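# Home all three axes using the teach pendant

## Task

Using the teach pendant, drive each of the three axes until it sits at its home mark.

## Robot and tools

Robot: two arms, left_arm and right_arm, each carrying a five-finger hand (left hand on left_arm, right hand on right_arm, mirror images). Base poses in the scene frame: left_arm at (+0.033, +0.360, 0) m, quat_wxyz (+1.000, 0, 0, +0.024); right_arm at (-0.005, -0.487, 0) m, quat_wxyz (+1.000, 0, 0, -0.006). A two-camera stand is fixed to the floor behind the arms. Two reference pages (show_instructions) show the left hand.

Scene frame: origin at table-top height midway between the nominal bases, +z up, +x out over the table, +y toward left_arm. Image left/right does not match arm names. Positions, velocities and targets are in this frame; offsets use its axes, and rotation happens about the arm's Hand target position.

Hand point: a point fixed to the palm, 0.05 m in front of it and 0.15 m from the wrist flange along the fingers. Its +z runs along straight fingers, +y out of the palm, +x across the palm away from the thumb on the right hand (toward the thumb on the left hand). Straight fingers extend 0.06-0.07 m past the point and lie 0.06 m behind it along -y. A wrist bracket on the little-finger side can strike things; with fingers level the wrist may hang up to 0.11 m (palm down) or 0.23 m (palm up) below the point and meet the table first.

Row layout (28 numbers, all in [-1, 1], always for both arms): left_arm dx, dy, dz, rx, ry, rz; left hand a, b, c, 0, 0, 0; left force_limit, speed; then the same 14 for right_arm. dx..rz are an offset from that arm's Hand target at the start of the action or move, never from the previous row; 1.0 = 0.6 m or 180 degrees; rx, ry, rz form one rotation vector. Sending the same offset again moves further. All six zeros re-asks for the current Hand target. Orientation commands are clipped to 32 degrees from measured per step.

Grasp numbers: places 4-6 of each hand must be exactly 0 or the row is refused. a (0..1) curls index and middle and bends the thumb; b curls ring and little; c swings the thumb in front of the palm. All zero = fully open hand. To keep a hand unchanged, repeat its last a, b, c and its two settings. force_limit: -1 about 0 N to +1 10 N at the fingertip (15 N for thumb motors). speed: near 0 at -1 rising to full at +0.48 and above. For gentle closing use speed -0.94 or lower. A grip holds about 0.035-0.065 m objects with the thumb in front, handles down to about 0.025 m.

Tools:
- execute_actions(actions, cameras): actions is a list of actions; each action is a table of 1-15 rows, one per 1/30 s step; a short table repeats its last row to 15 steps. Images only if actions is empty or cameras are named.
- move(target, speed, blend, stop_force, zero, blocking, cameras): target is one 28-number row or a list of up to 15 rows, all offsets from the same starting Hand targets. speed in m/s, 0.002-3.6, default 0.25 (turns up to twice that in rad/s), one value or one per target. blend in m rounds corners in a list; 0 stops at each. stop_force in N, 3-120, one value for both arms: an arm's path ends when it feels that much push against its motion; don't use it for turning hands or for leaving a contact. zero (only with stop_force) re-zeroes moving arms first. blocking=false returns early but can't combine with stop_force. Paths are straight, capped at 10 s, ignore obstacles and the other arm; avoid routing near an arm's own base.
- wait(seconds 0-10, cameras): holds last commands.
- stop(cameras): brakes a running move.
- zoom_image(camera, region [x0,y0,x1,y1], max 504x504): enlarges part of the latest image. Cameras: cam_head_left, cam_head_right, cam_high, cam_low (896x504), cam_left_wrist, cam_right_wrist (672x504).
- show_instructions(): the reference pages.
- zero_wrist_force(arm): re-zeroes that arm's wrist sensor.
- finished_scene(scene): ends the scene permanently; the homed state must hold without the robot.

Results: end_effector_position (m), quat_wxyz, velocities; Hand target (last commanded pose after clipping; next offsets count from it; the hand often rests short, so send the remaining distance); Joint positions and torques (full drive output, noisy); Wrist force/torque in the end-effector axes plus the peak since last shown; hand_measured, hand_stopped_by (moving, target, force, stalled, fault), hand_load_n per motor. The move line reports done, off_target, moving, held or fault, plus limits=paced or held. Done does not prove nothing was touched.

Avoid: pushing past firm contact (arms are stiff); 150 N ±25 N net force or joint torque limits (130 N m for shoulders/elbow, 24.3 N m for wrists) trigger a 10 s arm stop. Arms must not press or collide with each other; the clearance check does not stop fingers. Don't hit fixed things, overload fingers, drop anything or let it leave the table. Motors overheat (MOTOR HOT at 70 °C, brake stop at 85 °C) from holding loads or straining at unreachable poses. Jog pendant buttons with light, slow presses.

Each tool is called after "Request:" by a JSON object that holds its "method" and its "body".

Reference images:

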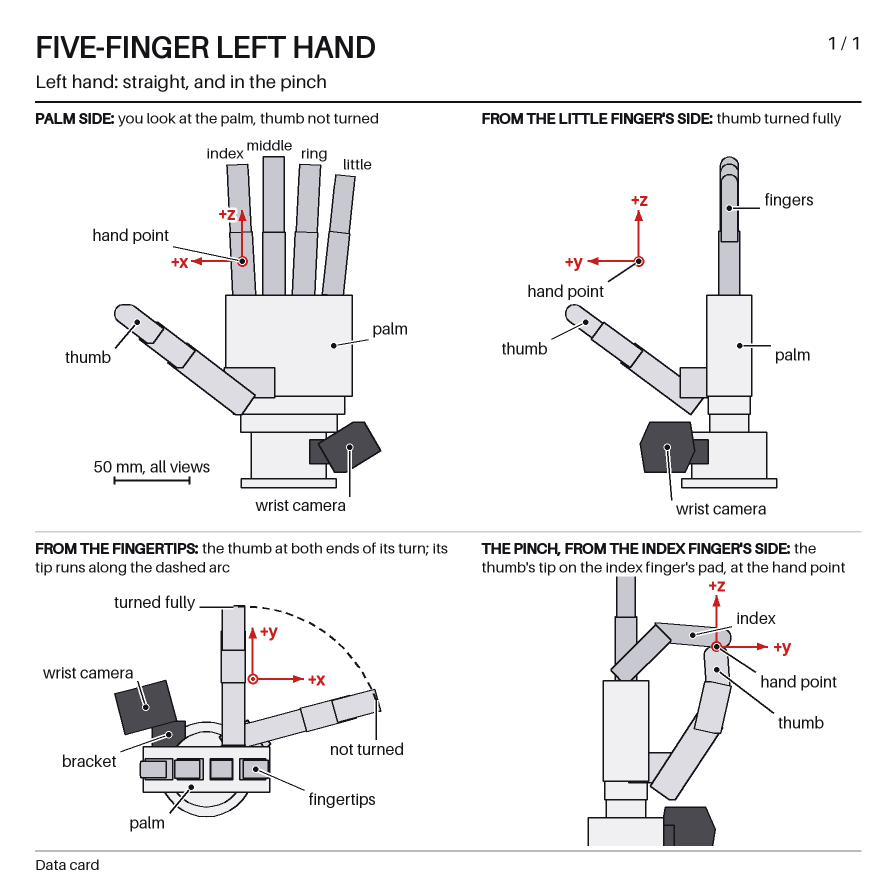

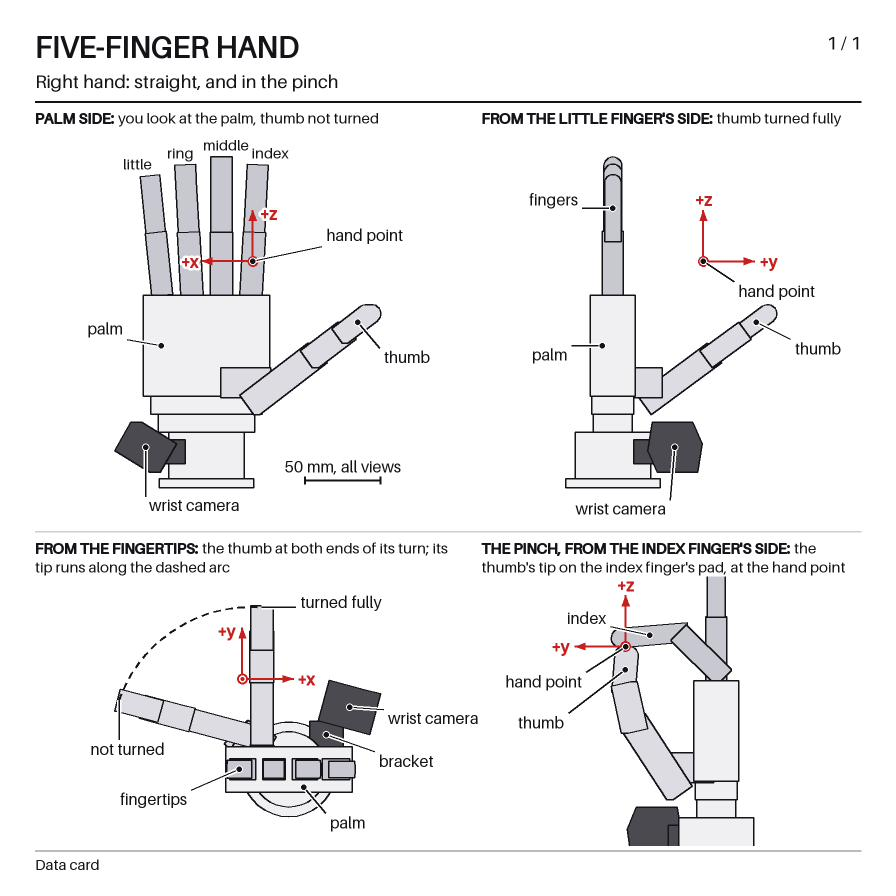

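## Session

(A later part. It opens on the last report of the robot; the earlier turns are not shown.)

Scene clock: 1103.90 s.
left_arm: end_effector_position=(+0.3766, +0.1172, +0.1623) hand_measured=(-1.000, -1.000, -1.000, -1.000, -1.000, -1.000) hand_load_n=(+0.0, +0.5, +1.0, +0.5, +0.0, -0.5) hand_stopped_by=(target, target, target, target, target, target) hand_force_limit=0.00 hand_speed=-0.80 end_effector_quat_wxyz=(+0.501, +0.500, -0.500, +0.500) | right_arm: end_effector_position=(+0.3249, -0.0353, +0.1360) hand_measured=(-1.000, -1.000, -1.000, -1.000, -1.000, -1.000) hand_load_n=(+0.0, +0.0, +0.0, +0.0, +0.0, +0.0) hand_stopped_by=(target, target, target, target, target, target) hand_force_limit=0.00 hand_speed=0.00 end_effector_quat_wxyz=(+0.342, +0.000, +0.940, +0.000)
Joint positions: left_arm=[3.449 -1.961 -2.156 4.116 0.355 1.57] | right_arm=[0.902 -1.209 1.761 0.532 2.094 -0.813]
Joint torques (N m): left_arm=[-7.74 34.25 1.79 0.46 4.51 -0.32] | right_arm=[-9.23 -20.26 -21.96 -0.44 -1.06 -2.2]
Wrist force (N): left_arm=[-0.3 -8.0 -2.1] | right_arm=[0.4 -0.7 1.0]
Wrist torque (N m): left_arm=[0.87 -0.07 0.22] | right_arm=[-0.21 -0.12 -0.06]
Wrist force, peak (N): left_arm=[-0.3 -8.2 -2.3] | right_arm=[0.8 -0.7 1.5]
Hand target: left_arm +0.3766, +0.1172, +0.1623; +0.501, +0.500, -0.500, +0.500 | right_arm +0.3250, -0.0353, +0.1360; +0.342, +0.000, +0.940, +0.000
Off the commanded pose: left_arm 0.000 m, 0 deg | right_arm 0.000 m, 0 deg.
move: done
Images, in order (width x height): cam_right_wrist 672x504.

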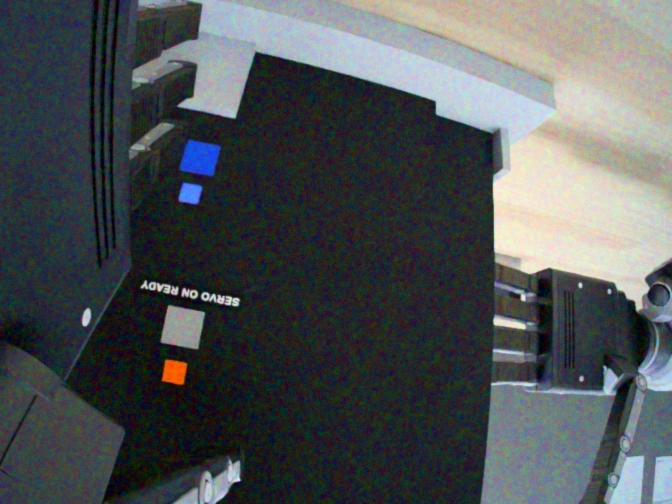

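Request:
{"method": "move", "body": {"target": [[0,0,0,0,0,0, 0,0,0,0,0,0, 0.0, -0.8, 0,0.0108,0.0022,0,0,0, 0,0,0,0,0,0, 0.0, 0.0],[0,0,0,0,0,0, 0,0,0,0,0,0, 0.0, -0.8, 0.0108,0.0108,0.0022,0,0,0, 0,0,0,0,0,0, 0.0, 0.0],[0,0,0,0,0,0, 0,0,0,0,0,0, 0.0, -0.8, -0.0083,0.0108,0.0022,0,0,0, 0,0,0,0,0,0, 0.0, 0.0]], "speed": 0.03, "cameras": ["cam_right_wrist"]}}

Request:
{"method": "zoom_image", "body": {"camera": "cam_right_wrist", "region": [80, 50, 330, 300]}}

Scene clock: 1115.87 s.
left_arm: end_effector_position=(+0.3766, +0.1172, +0.1623) hand_measured=(-1.000, -1.000, -1.000, -1.000, -1.000, -1.000) hand_load_n=(+0.0, +0.5, +1.0, +0.0, +0.0, +0.0) hand_stopped_by=(target, target, target, target, target, target) hand_force_limit=0.00 hand_speed=-0.80 end_effector_quat_wxyz=(+0.501, +0.500, -0.500, +0.500) | right_arm: end_effector_position=(+0.3202, -0.0288, +0.1373) hand_measured=(-1.000, -1.000, -1.000, -1.000, -1.000, -1.000) hand_load_n=(+0.0, +0.0, +0.0, +0.0, +0.0, +0.0) hand_stopped_by=(target, target, target, target, target, target) hand_force_limit=0.00 hand_speed=0.00 end_effector_quat_wxyz=(+0.342, +0.000, +0.940, +0.000)
Joint positions: left_arm=[3.449 -1.961 -2.156 4.116 0.355 1.57] | right_arm=[0.922 -1.199 1.746 0.548 2.103 -0.793]
Joint torques (N m): left_arm=[-8.06 33.49 0.42 0.41 4.24 -0.17] | right_arm=[8.34 -40.27 -7.76 3.43 2.34 2.38]
Wrist force (N): left_arm=[-0.9 -7.9 -1.8] | right_arm=[0.5 -0.7 1.2]
Wrist torque (N m): left_arm=[0.85 -0.05 0.22] | right_arm=[-0.20 -0.14 -0.15]
Wrist force, peak (N): left_arm=[-0.2 -8.1 -2.4] | right_arm=[0.4 -0.8 1.4]
Hand target: left_arm +0.3766, +0.1172, +0.1623; +0.501, +0.500, -0.500, +0.500 | right_arm +0.3201, -0.0288, +0.1373; +0.342, +0.000, +0.940, +0.000
Off the commanded pose: left_arm 0.000 m, 0 deg | right_arm 0.000 m, 0 deg.
move: done
Images, in order (width x height): cam_right_wrist 672x504.

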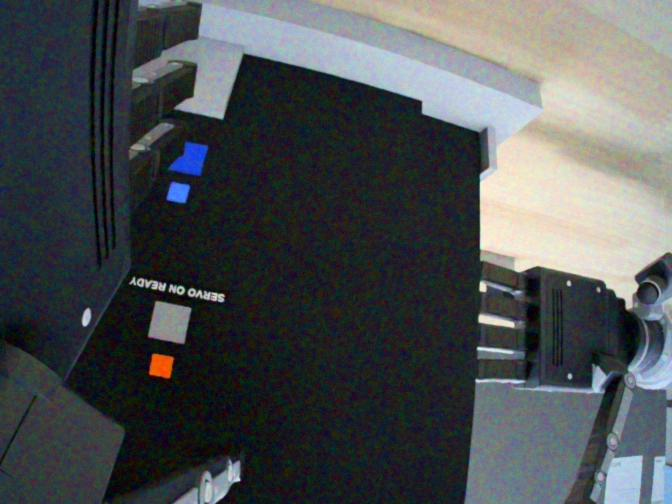

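Scaled by 2.016 from the camera's 672x504 image, which has a finer 960x720 frame.

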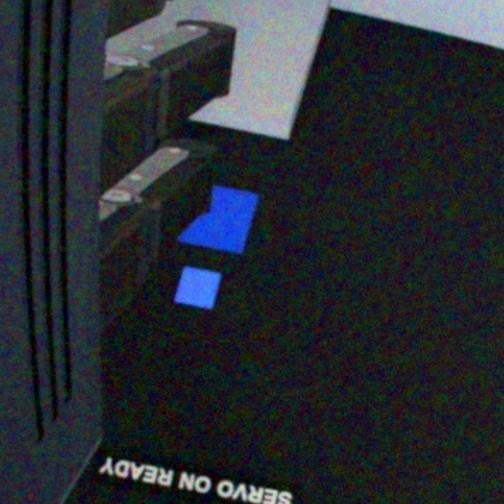

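Request:
{"method": "move", "body": {"target": [0,0,0,0,0,0, 0,0,0,0,0,0, 0.0, -0.8, 0.035,0.0025,0.0017,0,0,0, 0,0,0,0,0,0, 0.0, 0.0], "speed": 0.01, "stop_force": 3, "cameras": ["cam_right_wrist"]}}

Request:
{"method": "zoom_image", "body": {"camera": "cam_right_wrist", "region": [80, 50, 330, 300]}}

Scene clock: 1124.47 s.
left_arm: end_effector_position=(+0.3766, +0.1172, +0.1623) hand_measured=(-1.000, -1.000, -1.000, -1.000, -1.000, -1.000) hand_load_n=(+0.0, +0.5, +1.0, +0.5, +0.0, +0.0) hand_stopped_by=(target, target, target, target, target, target) hand_force_limit=0.00 hand_speed=-0.80 end_effector_quat_wxyz=(+0.501, +0.500, -0.500, +0.500) | right_arm: end_effector_position=(+0.3321, -0.0280, +0.1379) hand_measured=(-1.000, -1.000, -1.000, -1.000, -1.000, -1.000) hand_load_n=(+0.0, +0.0, +0.0, +0.0, +0.0, +0.0) hand_stopped_by=(target, target, target, target, target, target) hand_force_limit=0.00 hand_speed=0.00 end_effector_quat_wxyz=(+0.342, +0.000, +0.940, +0.000)
Joint positions: left_arm=[3.449 -1.961 -2.156 4.116 0.355 1.57] | right_arm=[0.9 -1.192 1.73 0.545 2.093 -0.816]
Joint torques (N m): left_arm=[-7.56 33.23 0.32 0.4 4.14 -0.28] | right_arm=[7.3 -40.13 -8.09 2.71 2.96 2.53]
Wrist force (N): left_arm=[-1.3 -7.8 -2.0] | right_arm=[3.1 -0.9 -0.4]
Wrist torque (N m): left_arm=[0.86 -0.06 0.22] | right_arm=[-0.09 0.01 0.02]
Wrist force, peak (N): left_arm=[-0.3 -8.3 -2.2] | right_arm=[3.6 -1.7 -1.0]
Hand target: left_arm +0.3766, +0.1172, +0.1623; +0.501, +0.500, -0.500, +0.500 | right_arm +0.3321, -0.0280, +0.1379; +0.342, +0.000, +0.940, +0.000 (not the last commanded pose)
Off the commanded pose: left_arm 0.000 m, 0 deg | right_arm 0.009 m, 0 deg.
move: contact (right_arm)
Images, in order (width x height): cam_right_wrist 672x504.

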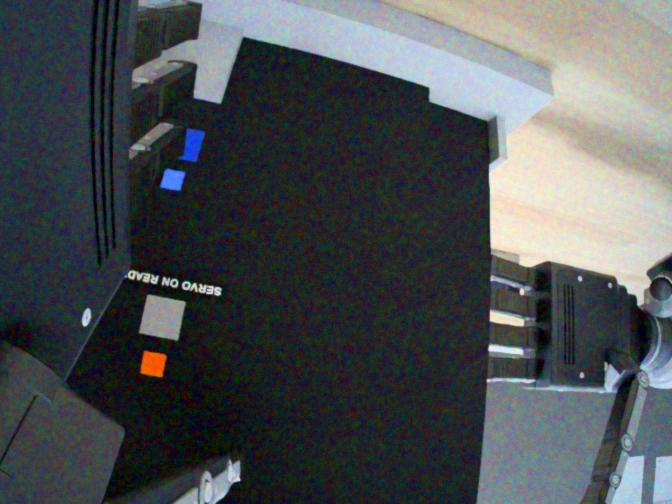

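Scaled by 2.016 from the camera's 672x504 image, which has a finer 960x720 frame.

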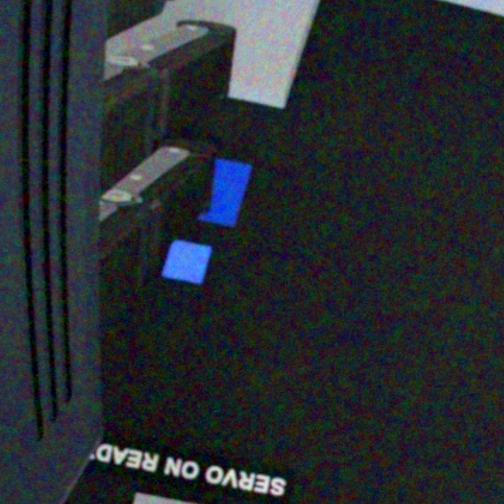

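Request:
{"method": "move", "body": {"target": [[0,0,0,0,0,0, 0,0,0,0,0,0, 0.0, -0.8, -0.02,0,0,0,0,0, 0,0,0,0,0,0, 0.0, 0.0],[0,0,0,0,0,0, 0,0,0,0,0,0, 0.0, -0.8, -0.02,0,0,0,0,0, 0,0,0.5,0,0,0, 0.0, 0.0]], "speed": 0.03, "cameras": ["cam_right_wrist"]}}

Request:
{"method": "move", "body": {"target": [0,0,0,0,0,0, 0,0,0,0,0,0, 0.0, -0.8, 0.035,0,0,0,0,0, 0,0,0.5,0,0,0, 0.0, 0.0], "speed": 0.01, "stop_force": 3, "cameras": ["cam_right_wrist"]}}

Request:
{"method": "zoom_image", "body": {"camera": "cam_right_wrist", "region": [80, 50, 330, 300]}}

Scene clock: 1145.70 s.
left_arm: end_effector_position=(+0.3766, +0.1172, +0.1623) hand_measured=(-1.000, -1.000, -1.000, -1.000, -1.000, -1.000) hand_load_n=(+0.0, +0.5, +1.0, +0.0, +0.0, -0.5) hand_stopped_by=(target, target, target, target, target, target) hand_force_limit=0.00 hand_speed=-0.80 end_effector_quat_wxyz=(+0.501, +0.500, -0.500, +0.500) | right_arm: end_effector_position=(+0.3201, -0.0280, +0.1379) hand_measured=(-1.000, -1.000, -1.000, -1.000, -0.826, +0.000) hand_load_n=(+0.0, +0.0, +0.0, +0.0, +0.0, +0.0) hand_stopped_by=(target, target, target, target, target, target) hand_force_limit=0.00 hand_speed=0.00 end_effector_quat_wxyz=(+0.342, +0.000, +0.940, +0.000)
Joint positions: left_arm=[3.449 -1.961 -2.156 4.116 0.355 1.57] | right_arm=[0.923 -1.198 1.742 0.551 2.104 -0.792]
Joint torques (N m): left_arm=[-6.91 33.29 0.48 0.37 4.39 0.05] | right_arm=[8.58 -39.35 -6.95 3.27 2.22 2.54]
Wrist force (N): left_arm=[-0.3 -8.1 -2.2] | right_arm=[0.5 -0.7 1.0]
Wrist torque (N m): left_arm=[0.86 -0.07 0.22] | right_arm=[-0.20 -0.16 -0.14]
Wrist force, peak (N): left_arm=[-1.0 -8.2 -2.2] | right_arm=[3.3 -0.9 -0.5]
Hand target: left_arm +0.3766, +0.1172, +0.1623; +0.501, +0.500, -0.500, +0.500 | right_arm +0.3201, -0.0280, +0.1379; +0.342, +0.000, +0.940, +0.000
Off the commanded pose: left_arm 0.000 m, 0 deg | right_arm 0.000 m, 0 deg.
move: done
Images, in order (width x height): cam_right_wrist 672x504.

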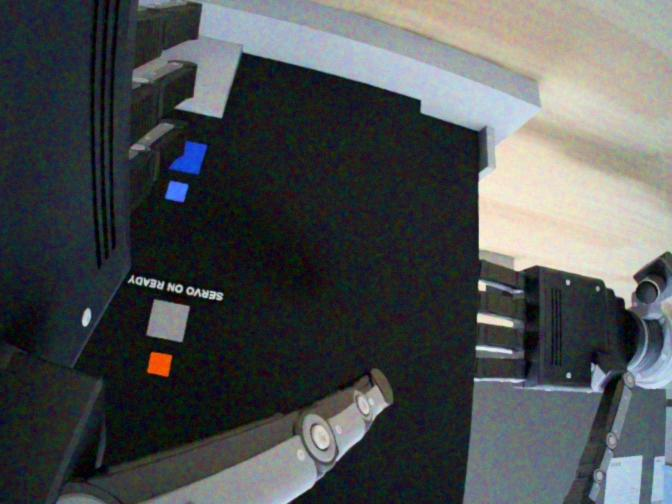

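Scene clock: 1148.07 s.
left_arm: end_effector_position=(+0.3766, +0.1172, +0.1623) hand_measured=(-1.000, -1.000, -1.000, -1.000, -1.000, -1.000) hand_load_n=(+0.0, +0.5, +1.0, +0.5, +0.0, +0.0) hand_stopped_by=(target, target, target, target, target, target) hand_force_limit=0.00 hand_speed=-0.80 end_effector_quat_wxyz=(+0.501, +0.500, -0.500, +0.500) | right_arm: end_effector_position=(+0.3321, -0.0280, +0.1379) hand_measured=(-1.000, -1.000, -1.000, -1.000, -0.826, +0.000) hand_load_n=(+0.0, +0.0, +0.0, +0.0, +0.0, +0.0) hand_stopped_by=(target, target, target, target, target, target) hand_force_limit=0.00 hand_speed=0.00 end_effector_quat_wxyz=(+0.342, +0.000, +0.940, +0.000)
Joint positions: left_arm=[3.449 -1.961 -2.156 4.116 0.355 1.57] | right_arm=[0.9 -1.192 1.73 0.545 2.093 -0.816]
Joint torques (N m): left_arm=[-7.23 32.11 -0.61 0.28 4.3 -0.08] | right_arm=[7.55 -40.35 -7.27 2.7 2.94 2.5]
Wrist force (N): left_arm=[-0.5 -8.1 -2.2] | right_arm=[2.5 -0.6 -1.3]
Wrist torque (N m): left_arm=[0.85 -0.07 0.22] | right_arm=[-0.07 -0.03 0.03]
Wrist force, peak (N): left_arm=[-0.3 -8.3 -2.2] | right_arm=[3.6 -1.3 -1.2]
Hand target: left_arm +0.3766, +0.1172, +0.1623; +0.501, +0.500, -0.500, +0.500 | right_arm +0.3321, -0.0280, +0.1379; +0.342, +0.000, +0.940, +0.000 (not the last commanded pose)
Off the commanded pose: left_arm 0.000 m, 0 deg | right_arm 0.009 m, 0 deg.
move: contact (right_arm)
Images, in order (width x height): cam_right_wrist 672x504.

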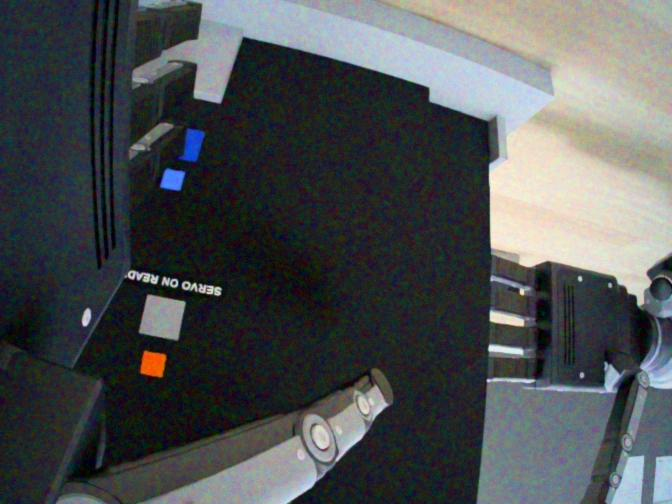

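Scaled by 2.016 from the camera's 672x504 image, which has a finer 960x720 frame.

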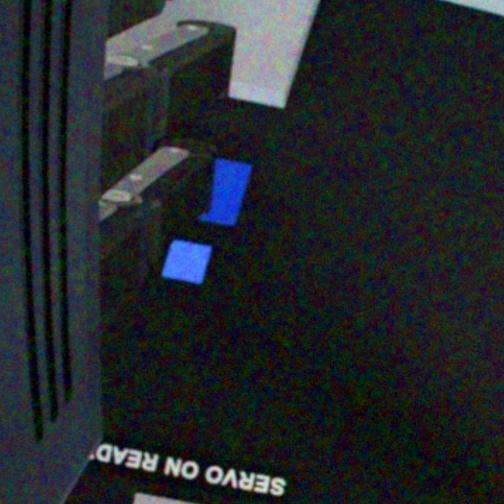

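Request:
{"method": "move", "body": {"target": [[0,0,0,0,0,0, 0,0,0,0,0,0, 0.0, -0.8, 0.0025,0,0,0,0,0, 0,0,0.5,0,0,0, 0.0, 0.0],[0,0,0,0,0,0, 0,0,0,0,0,0, 0.0, -0.8, -0.02,0,0,0,0,0, 0,0,0.5,0,0,0, 0.0, 0.0]], "speed": 0.01, "cameras": ["cam_right_wrist"]}}

Request:
{"method": "zoom_image", "body": {"camera": "cam_right_wrist", "region": [80, 50, 330, 300]}}

Scene clock: 1156.90 s.
left_arm: end_effector_position=(+0.3766, +0.1172, +0.1623) hand_measured=(-1.000, -1.000, -1.000, -1.000, -1.000, -1.000) hand_load_n=(+0.0, +0.5, +1.0, +0.0, +0.0, -0.5) hand_stopped_by=(target, target, target, target, target, target) hand_force_limit=0.00 hand_speed=-0.80 end_effector_quat_wxyz=(+0.501, +0.500, -0.500, +0.500) | right_arm: end_effector_position=(+0.3203, -0.0280, +0.1379) hand_measured=(-1.000, -1.000, -1.000, -1.000, -0.826, +0.000) hand_load_n=(+0.0, +0.0, +0.0, +0.0, -0.5, -0.5) hand_stopped_by=(target, target, target, target, target, target) hand_force_limit=0.00 hand_speed=0.00 end_effector_quat_wxyz=(+0.342, +0.000, +0.940, +0.000)
Joint positions: left_arm=[3.449 -1.961 -2.156 4.116 0.355 1.57] | right_arm=[0.923 -1.198 1.742 0.551 2.103 -0.792]
Joint torques (N m): left_arm=[-7.33 32.17 -0.47 0.5 3.95 0.22] | right_arm=[8.24 -39.56 -7.28 3.36 2.67 2.41]
Wrist force (N): left_arm=[-1.2 -7.8 -2.0] | right_arm=[0.3 -0.8 1.2]
Wrist torque (N m): left_arm=[0.86 -0.08 0.23] | right_arm=[-0.22 -0.11 -0.17]
Wrist force, peak (N): left_arm=[-0.4 -8.2 -2.2] | right_arm=[9.4 -1.0 -8.3]
Hand target: left_arm +0.3766, +0.1172, +0.1623; +0.501, +0.500, -0.500, +0.500 | right_arm +0.3201, -0.0280, +0.1379; +0.342, +0.000, +0.940, +0.000
Off the commanded pose: left_arm 0.000 m, 0 deg | right_arm 0.000 m, 0 deg.
move: done
Images, in order (width x height): cam_right_wrist 672x504.

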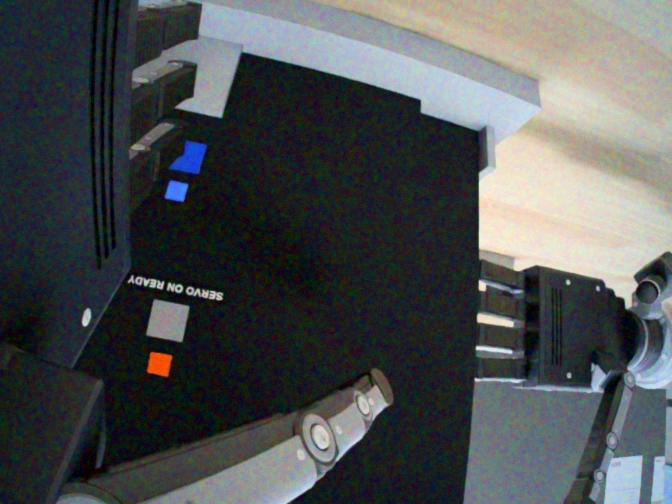

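Scaled by 2.016 from the camera's 672x504 image, which has a finer 960x720 frame.

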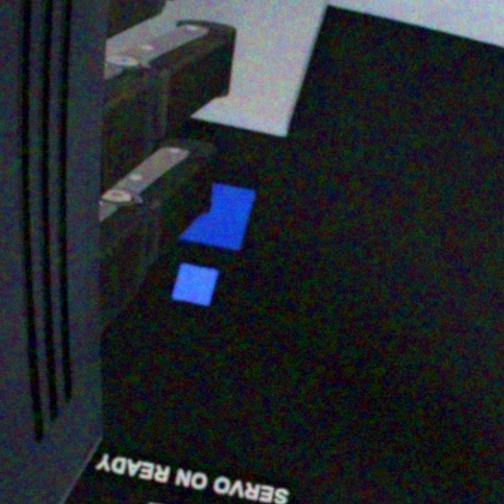

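Request:
{"method": "move", "body": {"target": [[0,0,0,0,0,0, 0,0,0,0,0,0, 0.0, -0.8, -0.0083,-0.0758,-0.0013,0,0,0, 0,0,0.5,0,0,0, 0.0, 0.0],[0,0,0,0,0,0, 0,0,0,0,0,0, 0.0, -0.8, 0.0033,-0.0758,-0.0013,0,0,0, 0,0,0.5,0,0,0, 0.0, 0.0]], "speed": 0.05, "cameras": ["cam_right_wrist"]}}

Request:
{"method": "zoom_image", "body": {"camera": "cam_right_wrist", "region": [80, 50, 330, 300]}}

Scene clock: 1169.77 s.
left_arm: end_effector_position=(+0.3766, +0.1172, +0.1623) hand_measured=(-1.000, -1.000, -1.000, -1.000, -1.000, -1.000) hand_load_n=(+0.0, +0.5, +1.0, +0.0, +0.0, +0.0) hand_stopped_by=(target, target, target, target, target, target) hand_force_limit=0.00 hand_speed=-0.80 end_effector_quat_wxyz=(+0.501, +0.500, -0.500, +0.500) | right_arm: end_effector_position=(+0.3220, -0.0735, +0.1371) hand_measured=(-1.000, -1.000, -1.000, -1.000, -0.826, +0.000) hand_load_n=(+0.0, +0.5, +0.0, +0.0, +0.0, +0.0) hand_stopped_by=(target, target, target, target, target, target) hand_force_limit=0.00 hand_speed=0.00 end_effector_quat_wxyz=(+0.342, +0.000, +0.940, +0.000)
Joint positions: left_arm=[3.449 -1.961 -2.156 4.116 0.355 1.57] | right_arm=[0.842 -1.297 1.873 0.479 2.065 -0.874]
Joint torques (N m): left_arm=[-7.05 32.71 0.36 0.04 4.23 0.02] | right_arm=[-7.03 -16.84 -21.62 -0.63 -0.85 -2.26]
Wrist force (N): left_arm=[-1.2 -7.9 -2.0] | right_arm=[0.9 -0.7 1.3]
Wrist torque (N m): left_arm=[0.84 -0.08 0.22] | right_arm=[-0.18 -0.20 -0.04]
Wrist force, peak (N): left_arm=[-0.3 -8.2 -2.2] | right_arm=[0.8 -1.2 1.4]
Hand target: left_arm +0.3766, +0.1172, +0.1623; +0.501, +0.500, -0.500, +0.500 | right_arm +0.3221, -0.0735, +0.1371; +0.342, +0.000, +0.940, +0.000
Off the commanded pose: left_arm 0.000 m, 0 deg | right_arm 0.000 m, 0 deg.
move: done
Images, in order (width x height): cam_right_wrist 672x504.

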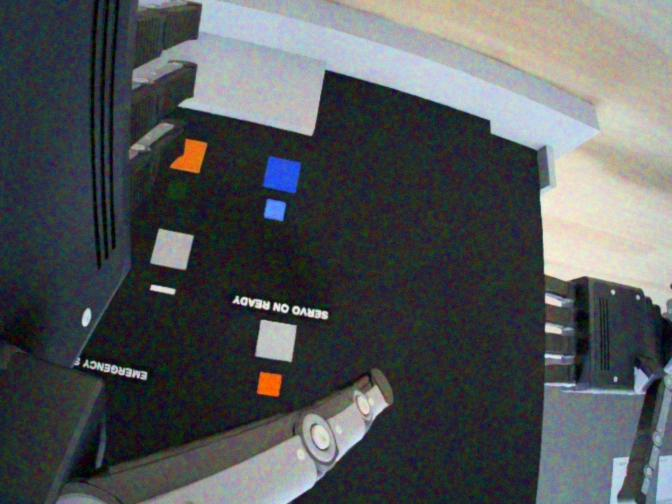

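Scaled by 2.016 from the camera's 672x504 image, which has a finer 960x720 frame.

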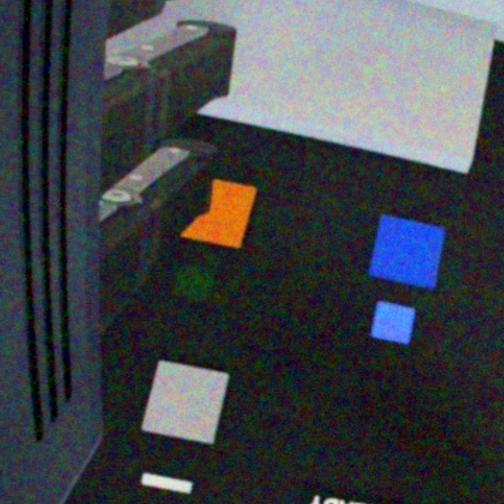

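Aligned over orange. Press with a stop force.

Request:
{"method": "move", "body": {"target": [0,0,0,0,0,0, 0,0,0,0,0,0, 0.0, -0.8, 0.03,0,0,0,0,0, 0,0,0.5,0,0,0, 0.0, 0.0], "speed": 0.01, "stop_force": 5, "cameras": ["cam_right_wrist"]}}

Request:
{"method": "zoom_image", "body": {"camera": "cam_right_wrist", "region": [80, 50, 330, 300]}}

Scene clock: 1175.30 s.
left_arm: end_effector_position=(+0.3766, +0.1172, +0.1623) hand_measured=(-1.000, -1.000, -1.000, -1.000, -1.000, -1.000) hand_load_n=(+0.0, +0.5, +1.0, +0.0, +0.0, +0.0) hand_stopped_by=(target, target, target, target, target, target) hand_force_limit=0.00 hand_speed=-0.80 end_effector_quat_wxyz=(+0.501, +0.500, -0.500, +0.500) | right_arm: end_effector_position=(+0.3316, -0.0735, +0.1371) hand_measured=(-1.000, -1.000, -1.000, -1.000, -0.826, +0.000) hand_load_n=(+0.0, +0.0, +0.0, +0.0, +0.0, +0.0) hand_stopped_by=(target, target, target, target, target, target) hand_force_limit=0.00 hand_speed=0.00 end_effector_quat_wxyz=(+0.342, +0.000, +0.940, +0.000)
Joint positions: left_arm=[3.449 -1.961 -2.156 4.116 0.355 1.57] | right_arm=[0.823 -1.291 1.862 0.475 2.055 -0.893]
Joint torques (N m): left_arm=[-7.3 32.29 -0.26 0.17 4.34 0.1] | right_arm=[6.73 -35.61 -7.91 2.33 2.95 2.54]
Wrist force (N): left_arm=[-0.8 -7.8 -2.1] | right_arm=[4.4 -0.9 -2.2]
Wrist torque (N m): left_arm=[0.89 -0.07 0.21] | right_arm=[0.04 -0.01 0.11]
Wrist force, peak (N): left_arm=[-0.4 -8.3 -2.0] | right_arm=[6.8 -1.0 -4.9]
Hand target: left_arm +0.3766, +0.1172, +0.1623; +0.501, +0.500, -0.500, +0.500 | right_arm +0.3316, -0.0735, +0.1371; +0.342, +0.000, +0.940, +0.000 (not the last commanded pose)
Off the commanded pose: left_arm 0.000 m, 0 deg | right_arm 0.008 m, 0 deg.
move: contact (right_arm)
Images, in order (width x height): cam_right_wrist 672x504.

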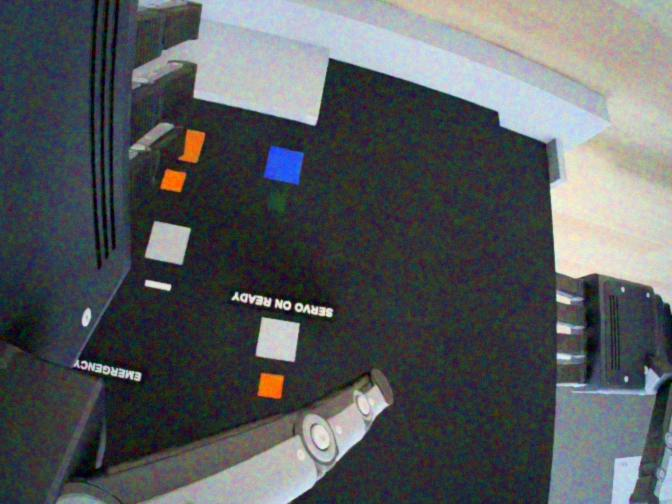

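Scaled by 2.016 from the camera's 672x504 image, which has a finer 960x720 frame.

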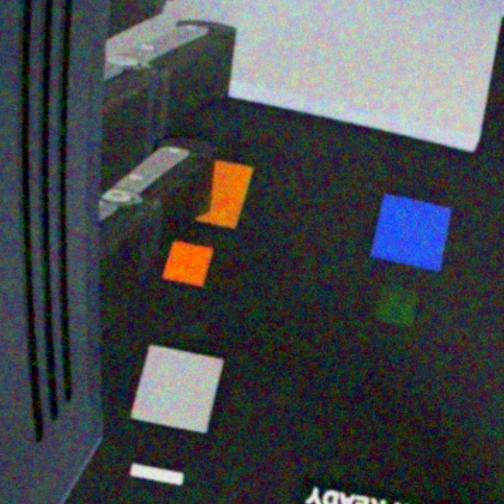

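Request:
{"method": "move", "body": {"target": [0,0,0,0,0,0, 0,0,0,0,0,0, 0.0, -0.8, -0.025,0,0,0,0,0, 0,0,0.5,0,0,0, 0.0, 0.0], "speed": 0.03, "cameras": ["cam_right_wrist", "cam_high", "cam_head_left"]}}

Request:
{"method": "zoom_image", "body": {"camera": "cam_head_left", "region": [380, 250, 500, 320]}}

Request:
{"method": "zoom_image", "body": {"camera": "cam_high", "region": [395, 170, 465, 260]}}

Scene clock: 1190.93 s.
left_arm: end_effector_position=(+0.3766, +0.1172, +0.1623) hand_measured=(-1.000, -1.000, -1.000, -1.000, -1.000, -1.000) hand_load_n=(+0.0, +0.5, +1.0, +0.0, +0.0, +0.0) hand_stopped_by=(target, target, target, target, target, target) hand_force_limit=0.00 hand_speed=-0.80 end_effector_quat_wxyz=(+0.501, +0.500, -0.500, +0.500) | right_arm: end_effector_position=(+0.3167, -0.0735, +0.1371) hand_measured=(-1.000, -1.000, -1.000, -1.000, -0.826, +0.000) hand_load_n=(+0.0, +0.0, +0.0, +0.0, +0.0, +0.0) hand_stopped_by=(target, target, target, target, target, target) hand_force_limit=0.00 hand_speed=0.00 end_effector_quat_wxyz=(+0.342, +0.000, +0.940, +0.000)
Joint positions: left_arm=[3.449 -1.961 -2.156 4.116 0.355 1.57] | right_arm=[0.853 -1.3 1.878 0.482 2.07 -0.863]
Joint torques (N m): left_arm=[-7.41 32.07 -0.11 -0.06 4.03 0.19] | right_arm=[7.96 -35.66 -7.63 3.11 2.83 2.41]
Wrist force (N): left_arm=[-0.3 -7.8 -2.2] | right_arm=[0.7 -0.7 1.4]
Wrist torque (N m): left_arm=[0.90 -0.07 0.21] | right_arm=[-0.21 -0.19 -0.14]
Wrist force, peak (N): left_arm=[-0.2 -8.3 -2.2] | right_arm=[5.0 -1.4 -1.9]
Hand target: left_arm +0.3766, +0.1172, +0.1623; +0.501, +0.500, -0.500, +0.500 | right_arm +0.3166, -0.0735, +0.1371; +0.342, +0.000, +0.940, +0.000
Off the commanded pose: left_arm 0.000 m, 0 deg | right_arm 0.000 m, 0 deg.
move: done
Images, in order (width x height): cam_head_left 896x504, cam_high 896x504, cam_right_wrist 672x504.

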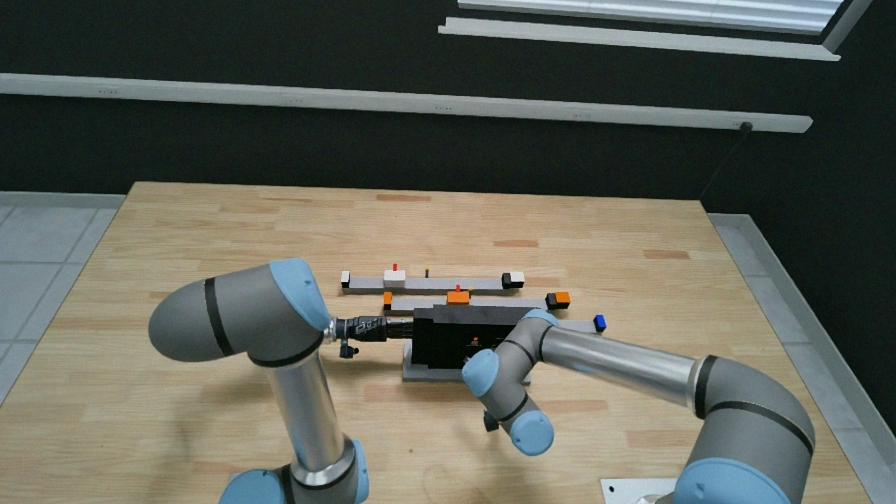

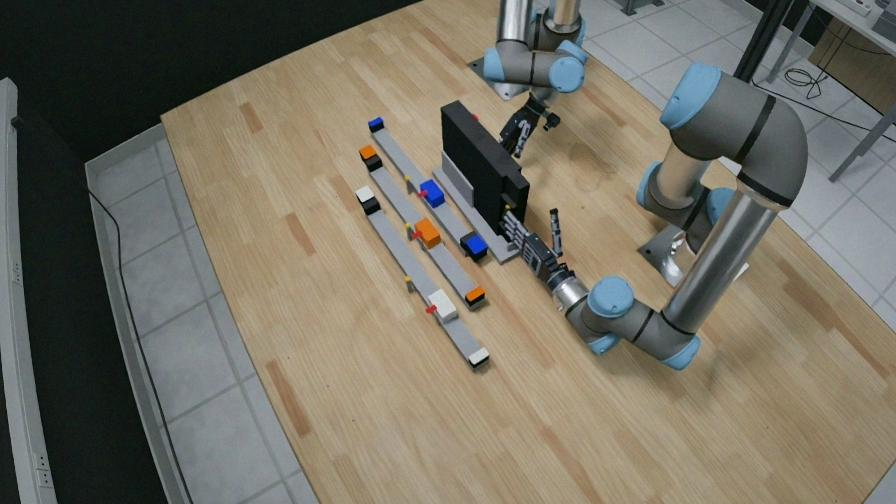

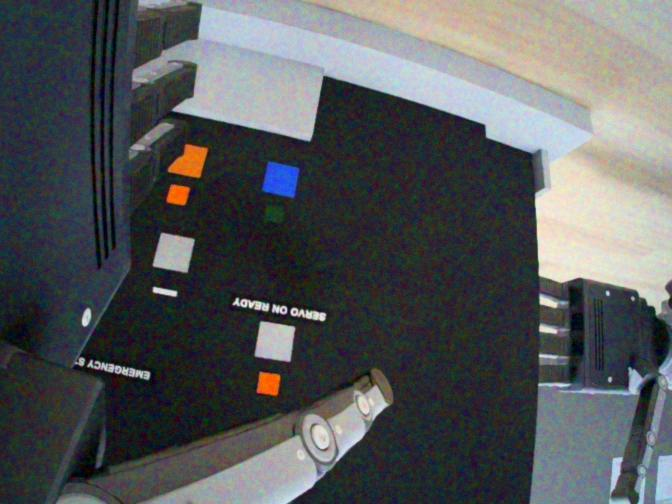

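Scaled by 4.200 from the camera's 896x504 image, which has a finer 1280x720 frame.

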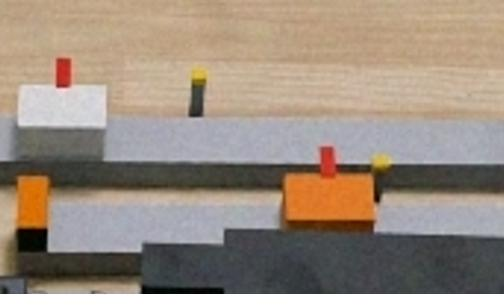

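Scaled by 5.600 from the camera's 896x504 image, which has a finer 1280x720 frame.

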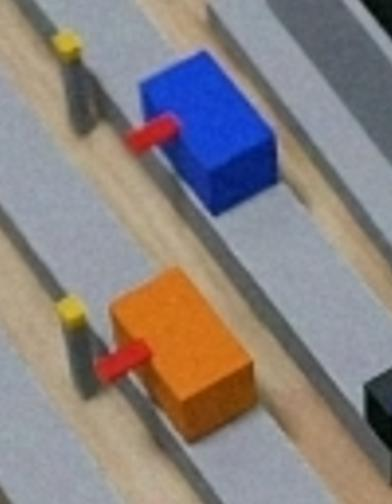

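Request:
{"method": "move", "body": {"target": [[0,0,0,0,0,0, 0,0,0,0,0,0, 0.0, -0.8, 0,0.006,0.0688,0,0,0, 0,0,0.5,0,0,0, 0.0, 0.0],[0,0,0,0,0,0, 0,0,0,0,0,0, 0.0, -0.8, 0.0248,0.006,0.0688,0,0,0, 0,0,0.5,0,0,0, 0.0, 0.0]], "speed": 0.05}}

Request:
{"method": "wait", "body": {"seconds": 1}}

Request:
{"method": "move", "body": {"target": [0,0,0,0,0,0, 0,0,0,0,0,0, 0.0, -0.8, -0.0108,0,0,0,0,0, 0,0,0.5,0,0,0, 0.0, 0.0], "speed": 0.03, "cameras": ["cam_high", "cam_right_wrist", "cam_head_left"]}}

Request:
{"method": "zoom_image", "body": {"camera": "cam_high", "region": [395, 170, 465, 260]}}

Request:
{"method": "zoom_image", "body": {"camera": "cam_head_left", "region": [380, 250, 500, 320]}}

Scene clock: 1201.97 s.
left_arm: end_effector_position=(+0.3766, +0.1172, +0.1623) hand_measured=(-1.000, -1.000, -1.000, -1.000, -1.000, -1.000) hand_load_n=(+0.0, +0.5, +1.0, +0.0, +0.0, +0.0) hand_stopped_by=(target, target, target, target, target, target) hand_force_limit=0.00 hand_speed=-0.80 end_effector_quat_wxyz=(+0.501, +0.500, -0.500, +0.500) | right_arm: end_effector_position=(+0.3314, -0.0699, +0.1784) hand_measured=(-1.000, -1.000, -1.000, -1.000, -0.826, +0.000) hand_load_n=(+0.0, +0.0, +0.0, +0.0, +0.0, +0.0) hand_stopped_by=(target, target, target, target, target, target) hand_force_limit=0.00 hand_speed=0.00 end_effector_quat_wxyz=(+0.342, +0.000, +0.940, +0.000)
Joint positions: left_arm=[3.449 -1.961 -2.156 4.116 0.355 1.57] | right_arm=[0.83 -1.332 1.797 0.585 2.059 -0.886]
Joint torques (N m): left_arm=[-6.81 30.74 1.5 -0.41 4.06 0.35] | right_arm=[-8.06 -16.25 -25.58 -1.25 -0.69 -2.29]
Wrist force (N): left_arm=[-0.4 -8.0 -2.2] | right_arm=[2.6 -1.0 -1.5]
Wrist torque (N m): left_arm=[0.88 -0.06 0.21] | right_arm=[-0.02 -0.06 0.08]
Wrist force, peak (N): left_arm=[-0.3 -8.3 -2.2] | right_arm=[3.2 -1.0 -1.1]
Hand target: left_arm +0.3766, +0.1172, +0.1623; +0.501, +0.500, -0.500, +0.500 | right_arm +0.3315, -0.0699, +0.1784; +0.342, +0.000, +0.940, +0.000
Off the commanded pose: left_arm 0.000 m, 0 deg | right_arm 0.000 m, 0 deg.
move: done

Scene clock: 1202.97 s.
left_arm: end_effector_position=(+0.3766, +0.1172, +0.1623) hand_measured=(-1.000, -1.000, -1.000, -1.000, -1.000, -1.000) hand_load_n=(+0.0, +0.5, +1.0, +0.0, +0.0, +0.0) hand_stopped_by=(target, target, target, target, target, target) hand_force_limit=0.00 hand_speed=-0.80 end_effector_quat_wxyz=(+0.501, +0.500, -0.500, +0.500) | right_arm: end_effector_position=(+0.3315, -0.0699, +0.1784) hand_measured=(-1.000, -1.000, -1.000, -1.000, -0.826, +0.000) hand_load_n=(+0.0, +0.0, +0.0, +0.0, +0.0, +0.0) hand_stopped_by=(target, target, target, target, target, target) hand_force_limit=0.00 hand_speed=0.00 end_effector_quat_wxyz=(+0.342, +0.000, +0.940, +0.000)
Joint positions: left_arm=[3.449 -1.961 -2.156 4.116 0.355 1.57] | right_arm=[0.83 -1.332 1.797 0.585 2.059 -0.886]
Joint torques (N m): left_arm=[-6.82 32.89 -1.25 0.03 4.33 0.48] | right_arm=[-9.62 -16.19 -25.18 -1.38 -0.67 -2.34]
Wrist force (N): left_arm=[-1.3 -7.6 -1.9] | right_arm=[4.0 -1.3 -1.5]
Wrist torque (N m): left_arm=[0.90 -0.07 0.21] | right_arm=[0.02 -0.06 0.11]
Wrist force, peak (N): left_arm=[-0.9 -8.2 -2.1] | right_arm=[4.0 -1.3 -1.5]
Hand target: left_arm +0.3766, +0.1172, +0.1623; +0.501, +0.500, -0.500, +0.500 | right_arm +0.3315, -0.0699, +0.1784; +0.342, +0.000, +0.940, +0.000
Off the commanded pose: left_arm 0.000 m, 0 deg | right_arm 0.000 m, 0 deg.
wait: 1.00 s; at rest by 0.17 s

Scene clock: 1203.73 s.
left_arm: end_effector_position=(+0.3766, +0.1172, +0.1623) hand_measured=(-1.000, -1.000, -1.000, -1.000, -1.000, -1.000) hand_load_n=(+0.0, +0.5, +1.0, +0.0, +0.0, +0.0) hand_stopped_by=(target, target, target, target, target, target) hand_force_limit=0.00 hand_speed=-0.80 end_effector_quat_wxyz=(+0.501, +0.500, -0.500, +0.500) | right_arm: end_effector_position=(+0.3252, -0.0699, +0.1784) hand_measured=(-1.000, -1.000, -1.000, -1.000, -0.826, +0.000) hand_load_n=(+0.0, +0.0, +0.0, +0.0, +0.0, +0.0) hand_stopped_by=(target, target, target, target, target, target) hand_force_limit=0.00 hand_speed=0.00 end_effector_quat_wxyz=(+0.342, +0.000, +0.940, +0.000)
Joint positions: left_arm=[3.449 -1.961 -2.156 4.116 0.355 1.57] | right_arm=[0.842 -1.337 1.804 0.588 2.065 -0.874]
Joint torques (N m): left_arm=[-6.93 32.65 0.33 -0.17 4.25 0.43] | right_arm=[8.32 -33.66 -8.71 3.14 2.54 2.6]
Wrist force (N): left_arm=[-1.1 -7.7 -1.9] | right_arm=[0.7 -0.5 1.3]
Wrist torque (N m): left_arm=[0.87 -0.08 0.22] | right_arm=[-0.15 -0.17 -0.15]
Wrist force, peak (N): left_arm=[-0.3 -8.2 -2.0] | right_arm=[3.7 -1.5 -1.4]
Hand target: left_arm +0.3766, +0.1172, +0.1623; +0.501, +0.500, -0.500, +0.500 | right_arm +0.3250, -0.0699, +0.1784; +0.342, +0.000, +0.940, +0.000
Off the commanded pose: left_arm 0.000 m, 0 deg | right_arm 0.000 m, 0 deg.
move: done
Images, in order (width x height): cam_head_left 896x504, cam_high 896x504, cam_right_wrist 672x504.

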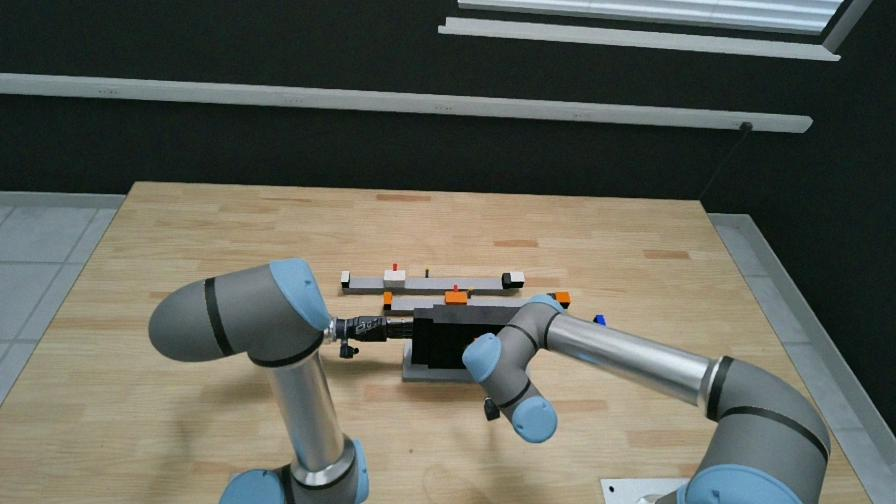

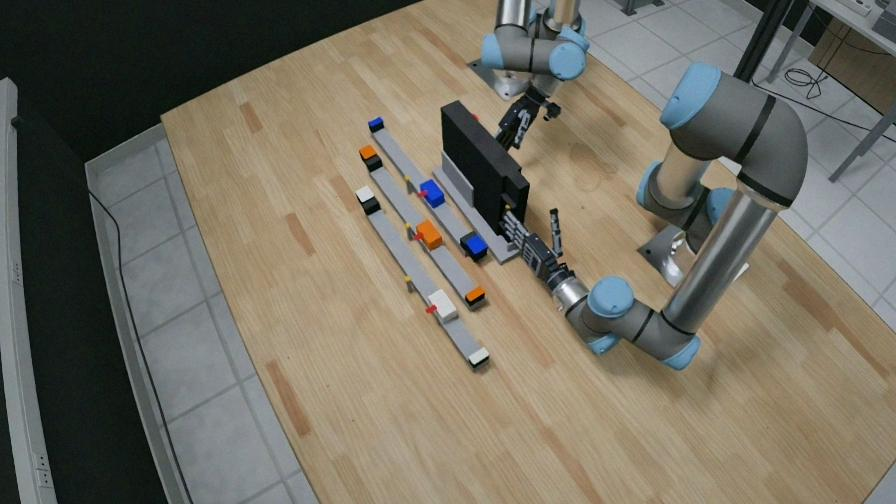

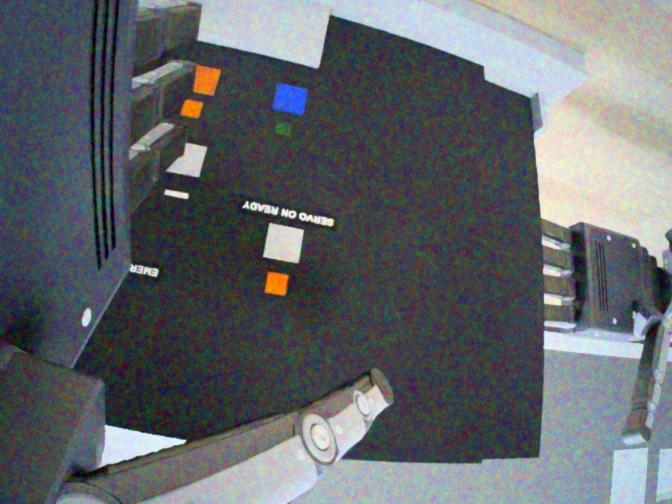

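Scaled by 5.600 from the camera's 896x504 image, which has a finer 1280x720 frame.

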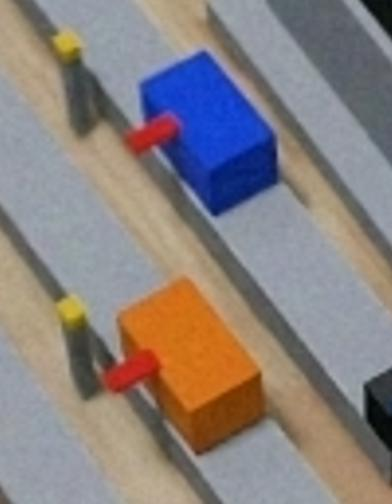

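Scaled by 4.200 from the camera's 896x504 image, which has a finer 1280x720 frame.

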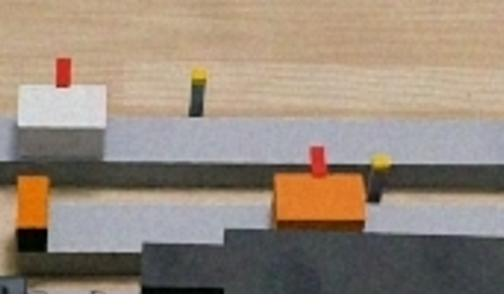

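Request:
{"method": "move", "body": {"target": [[0,0,0,0,0,0, 0,0,0,0,0,0, 0.0, -0.8, -0.05,0,0,0,0,0, 0,0,0.5,0,0,0, 0.0, 0.0],[0,0,0,0,0,0, 0,0,0,0,0,0, 0.0, -0.8, -0.05,-0.0758,-0.0137,0,-0.0556,0, 0,0,0.5,0,0,0, 0.0, 0.0],[0,0,0,0,0,0, 0,0,0,0,0,0, 0.0, -0.8, -0.02,-0.0758,-0.0137,0,-0.0556,0, 0,0,0.5,0,0,0, 0.0, 0.0]], "speed": 0.06, "cameras": ["cam_right_wrist", "cam_head_left"]}}

Request:
{"method": "zoom_image", "body": {"camera": "cam_right_wrist", "region": [80, 50, 380, 350]}}

Scene clock: 1221.87 s.
left_arm: end_effector_position=(+0.3766, +0.1172, +0.1623) hand_measured=(-1.000, -1.000, -1.000, -1.000, -1.000, -1.000) hand_load_n=(+0.0, +0.5, +1.0, +0.0, +0.0, -0.5) hand_stopped_by=(target, target, target, target, target, target) hand_force_limit=0.00 hand_speed=-0.80 end_effector_quat_wxyz=(+0.501, +0.500, -0.500, +0.500) | right_arm: end_effector_position=(+0.3129, -0.1154, +0.1702) hand_measured=(-1.000, -1.000, -1.000, -1.000, -0.826, +0.000) hand_load_n=(+0.0, +0.0, +0.0, +0.0, +0.0, +0.0) hand_stopped_by=(target, target, target, target, target, target) hand_force_limit=0.00 hand_speed=0.00 end_effector_quat_wxyz=(+0.423, +0.000, +0.906, +0.000)
Joint positions: left_arm=[3.449 -1.961 -2.156 4.116 0.355 1.57] | right_arm=[0.837 -1.452 2.031 0.311 2.168 -0.963]
Joint torques (N m): left_arm=[-6.43 31.89 1.04 0.01 3.96 0.34] | right_arm=[-8.13 -11.16 -23.15 -1.05 -1.22 -2.44]
Wrist force (N): left_arm=[-0.6 -8.1 -2.1] | right_arm=[0.4 -0.8 1.3]
Wrist torque (N m): left_arm=[0.85 -0.05 0.22] | right_arm=[-0.21 -0.19 -0.07]
Wrist force, peak (N): left_arm=[-0.4 -8.2 -2.1] | right_arm=[0.7 -0.7 1.6]
Hand target: left_arm +0.3766, +0.1172, +0.1623; +0.501, +0.500, -0.500, +0.500 | right_arm +0.3130, -0.1154, +0.1702; +0.423, +0.000, +0.906, +0.000
Off the commanded pose: left_arm 0.000 m, 0 deg | right_arm 0.000 m, 0 deg.
move: done
Images, in order (width x height): cam_head_left 896x504, cam_right_wrist 672x504.

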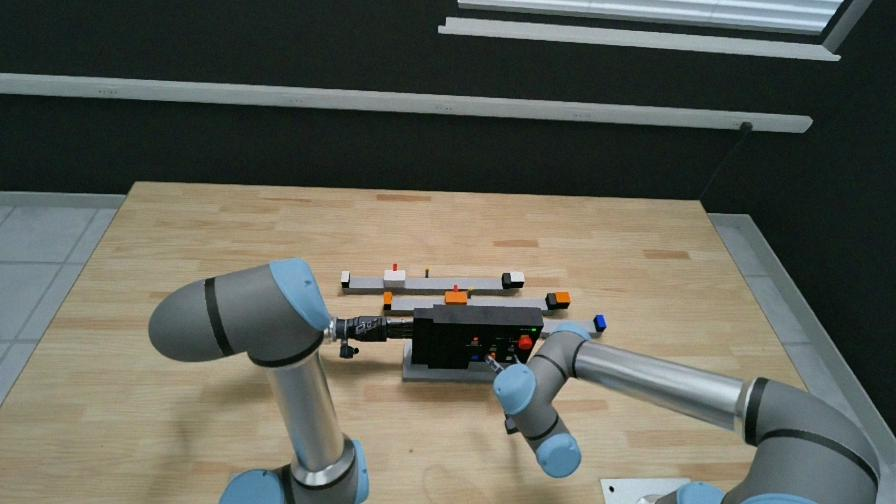

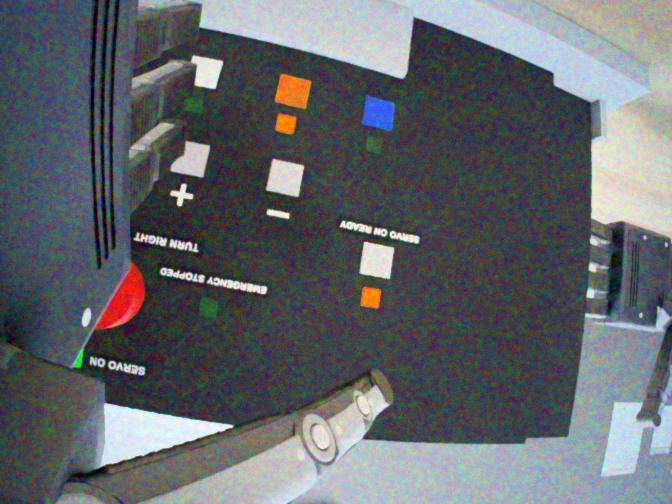

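Scaled by 1.680 from the camera's 672x504 image, which has a finer 960x720 frame.

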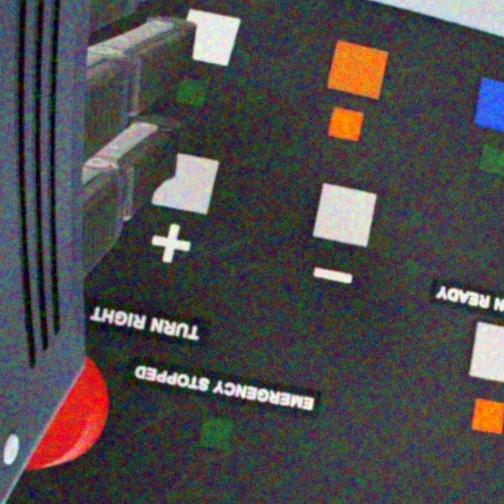

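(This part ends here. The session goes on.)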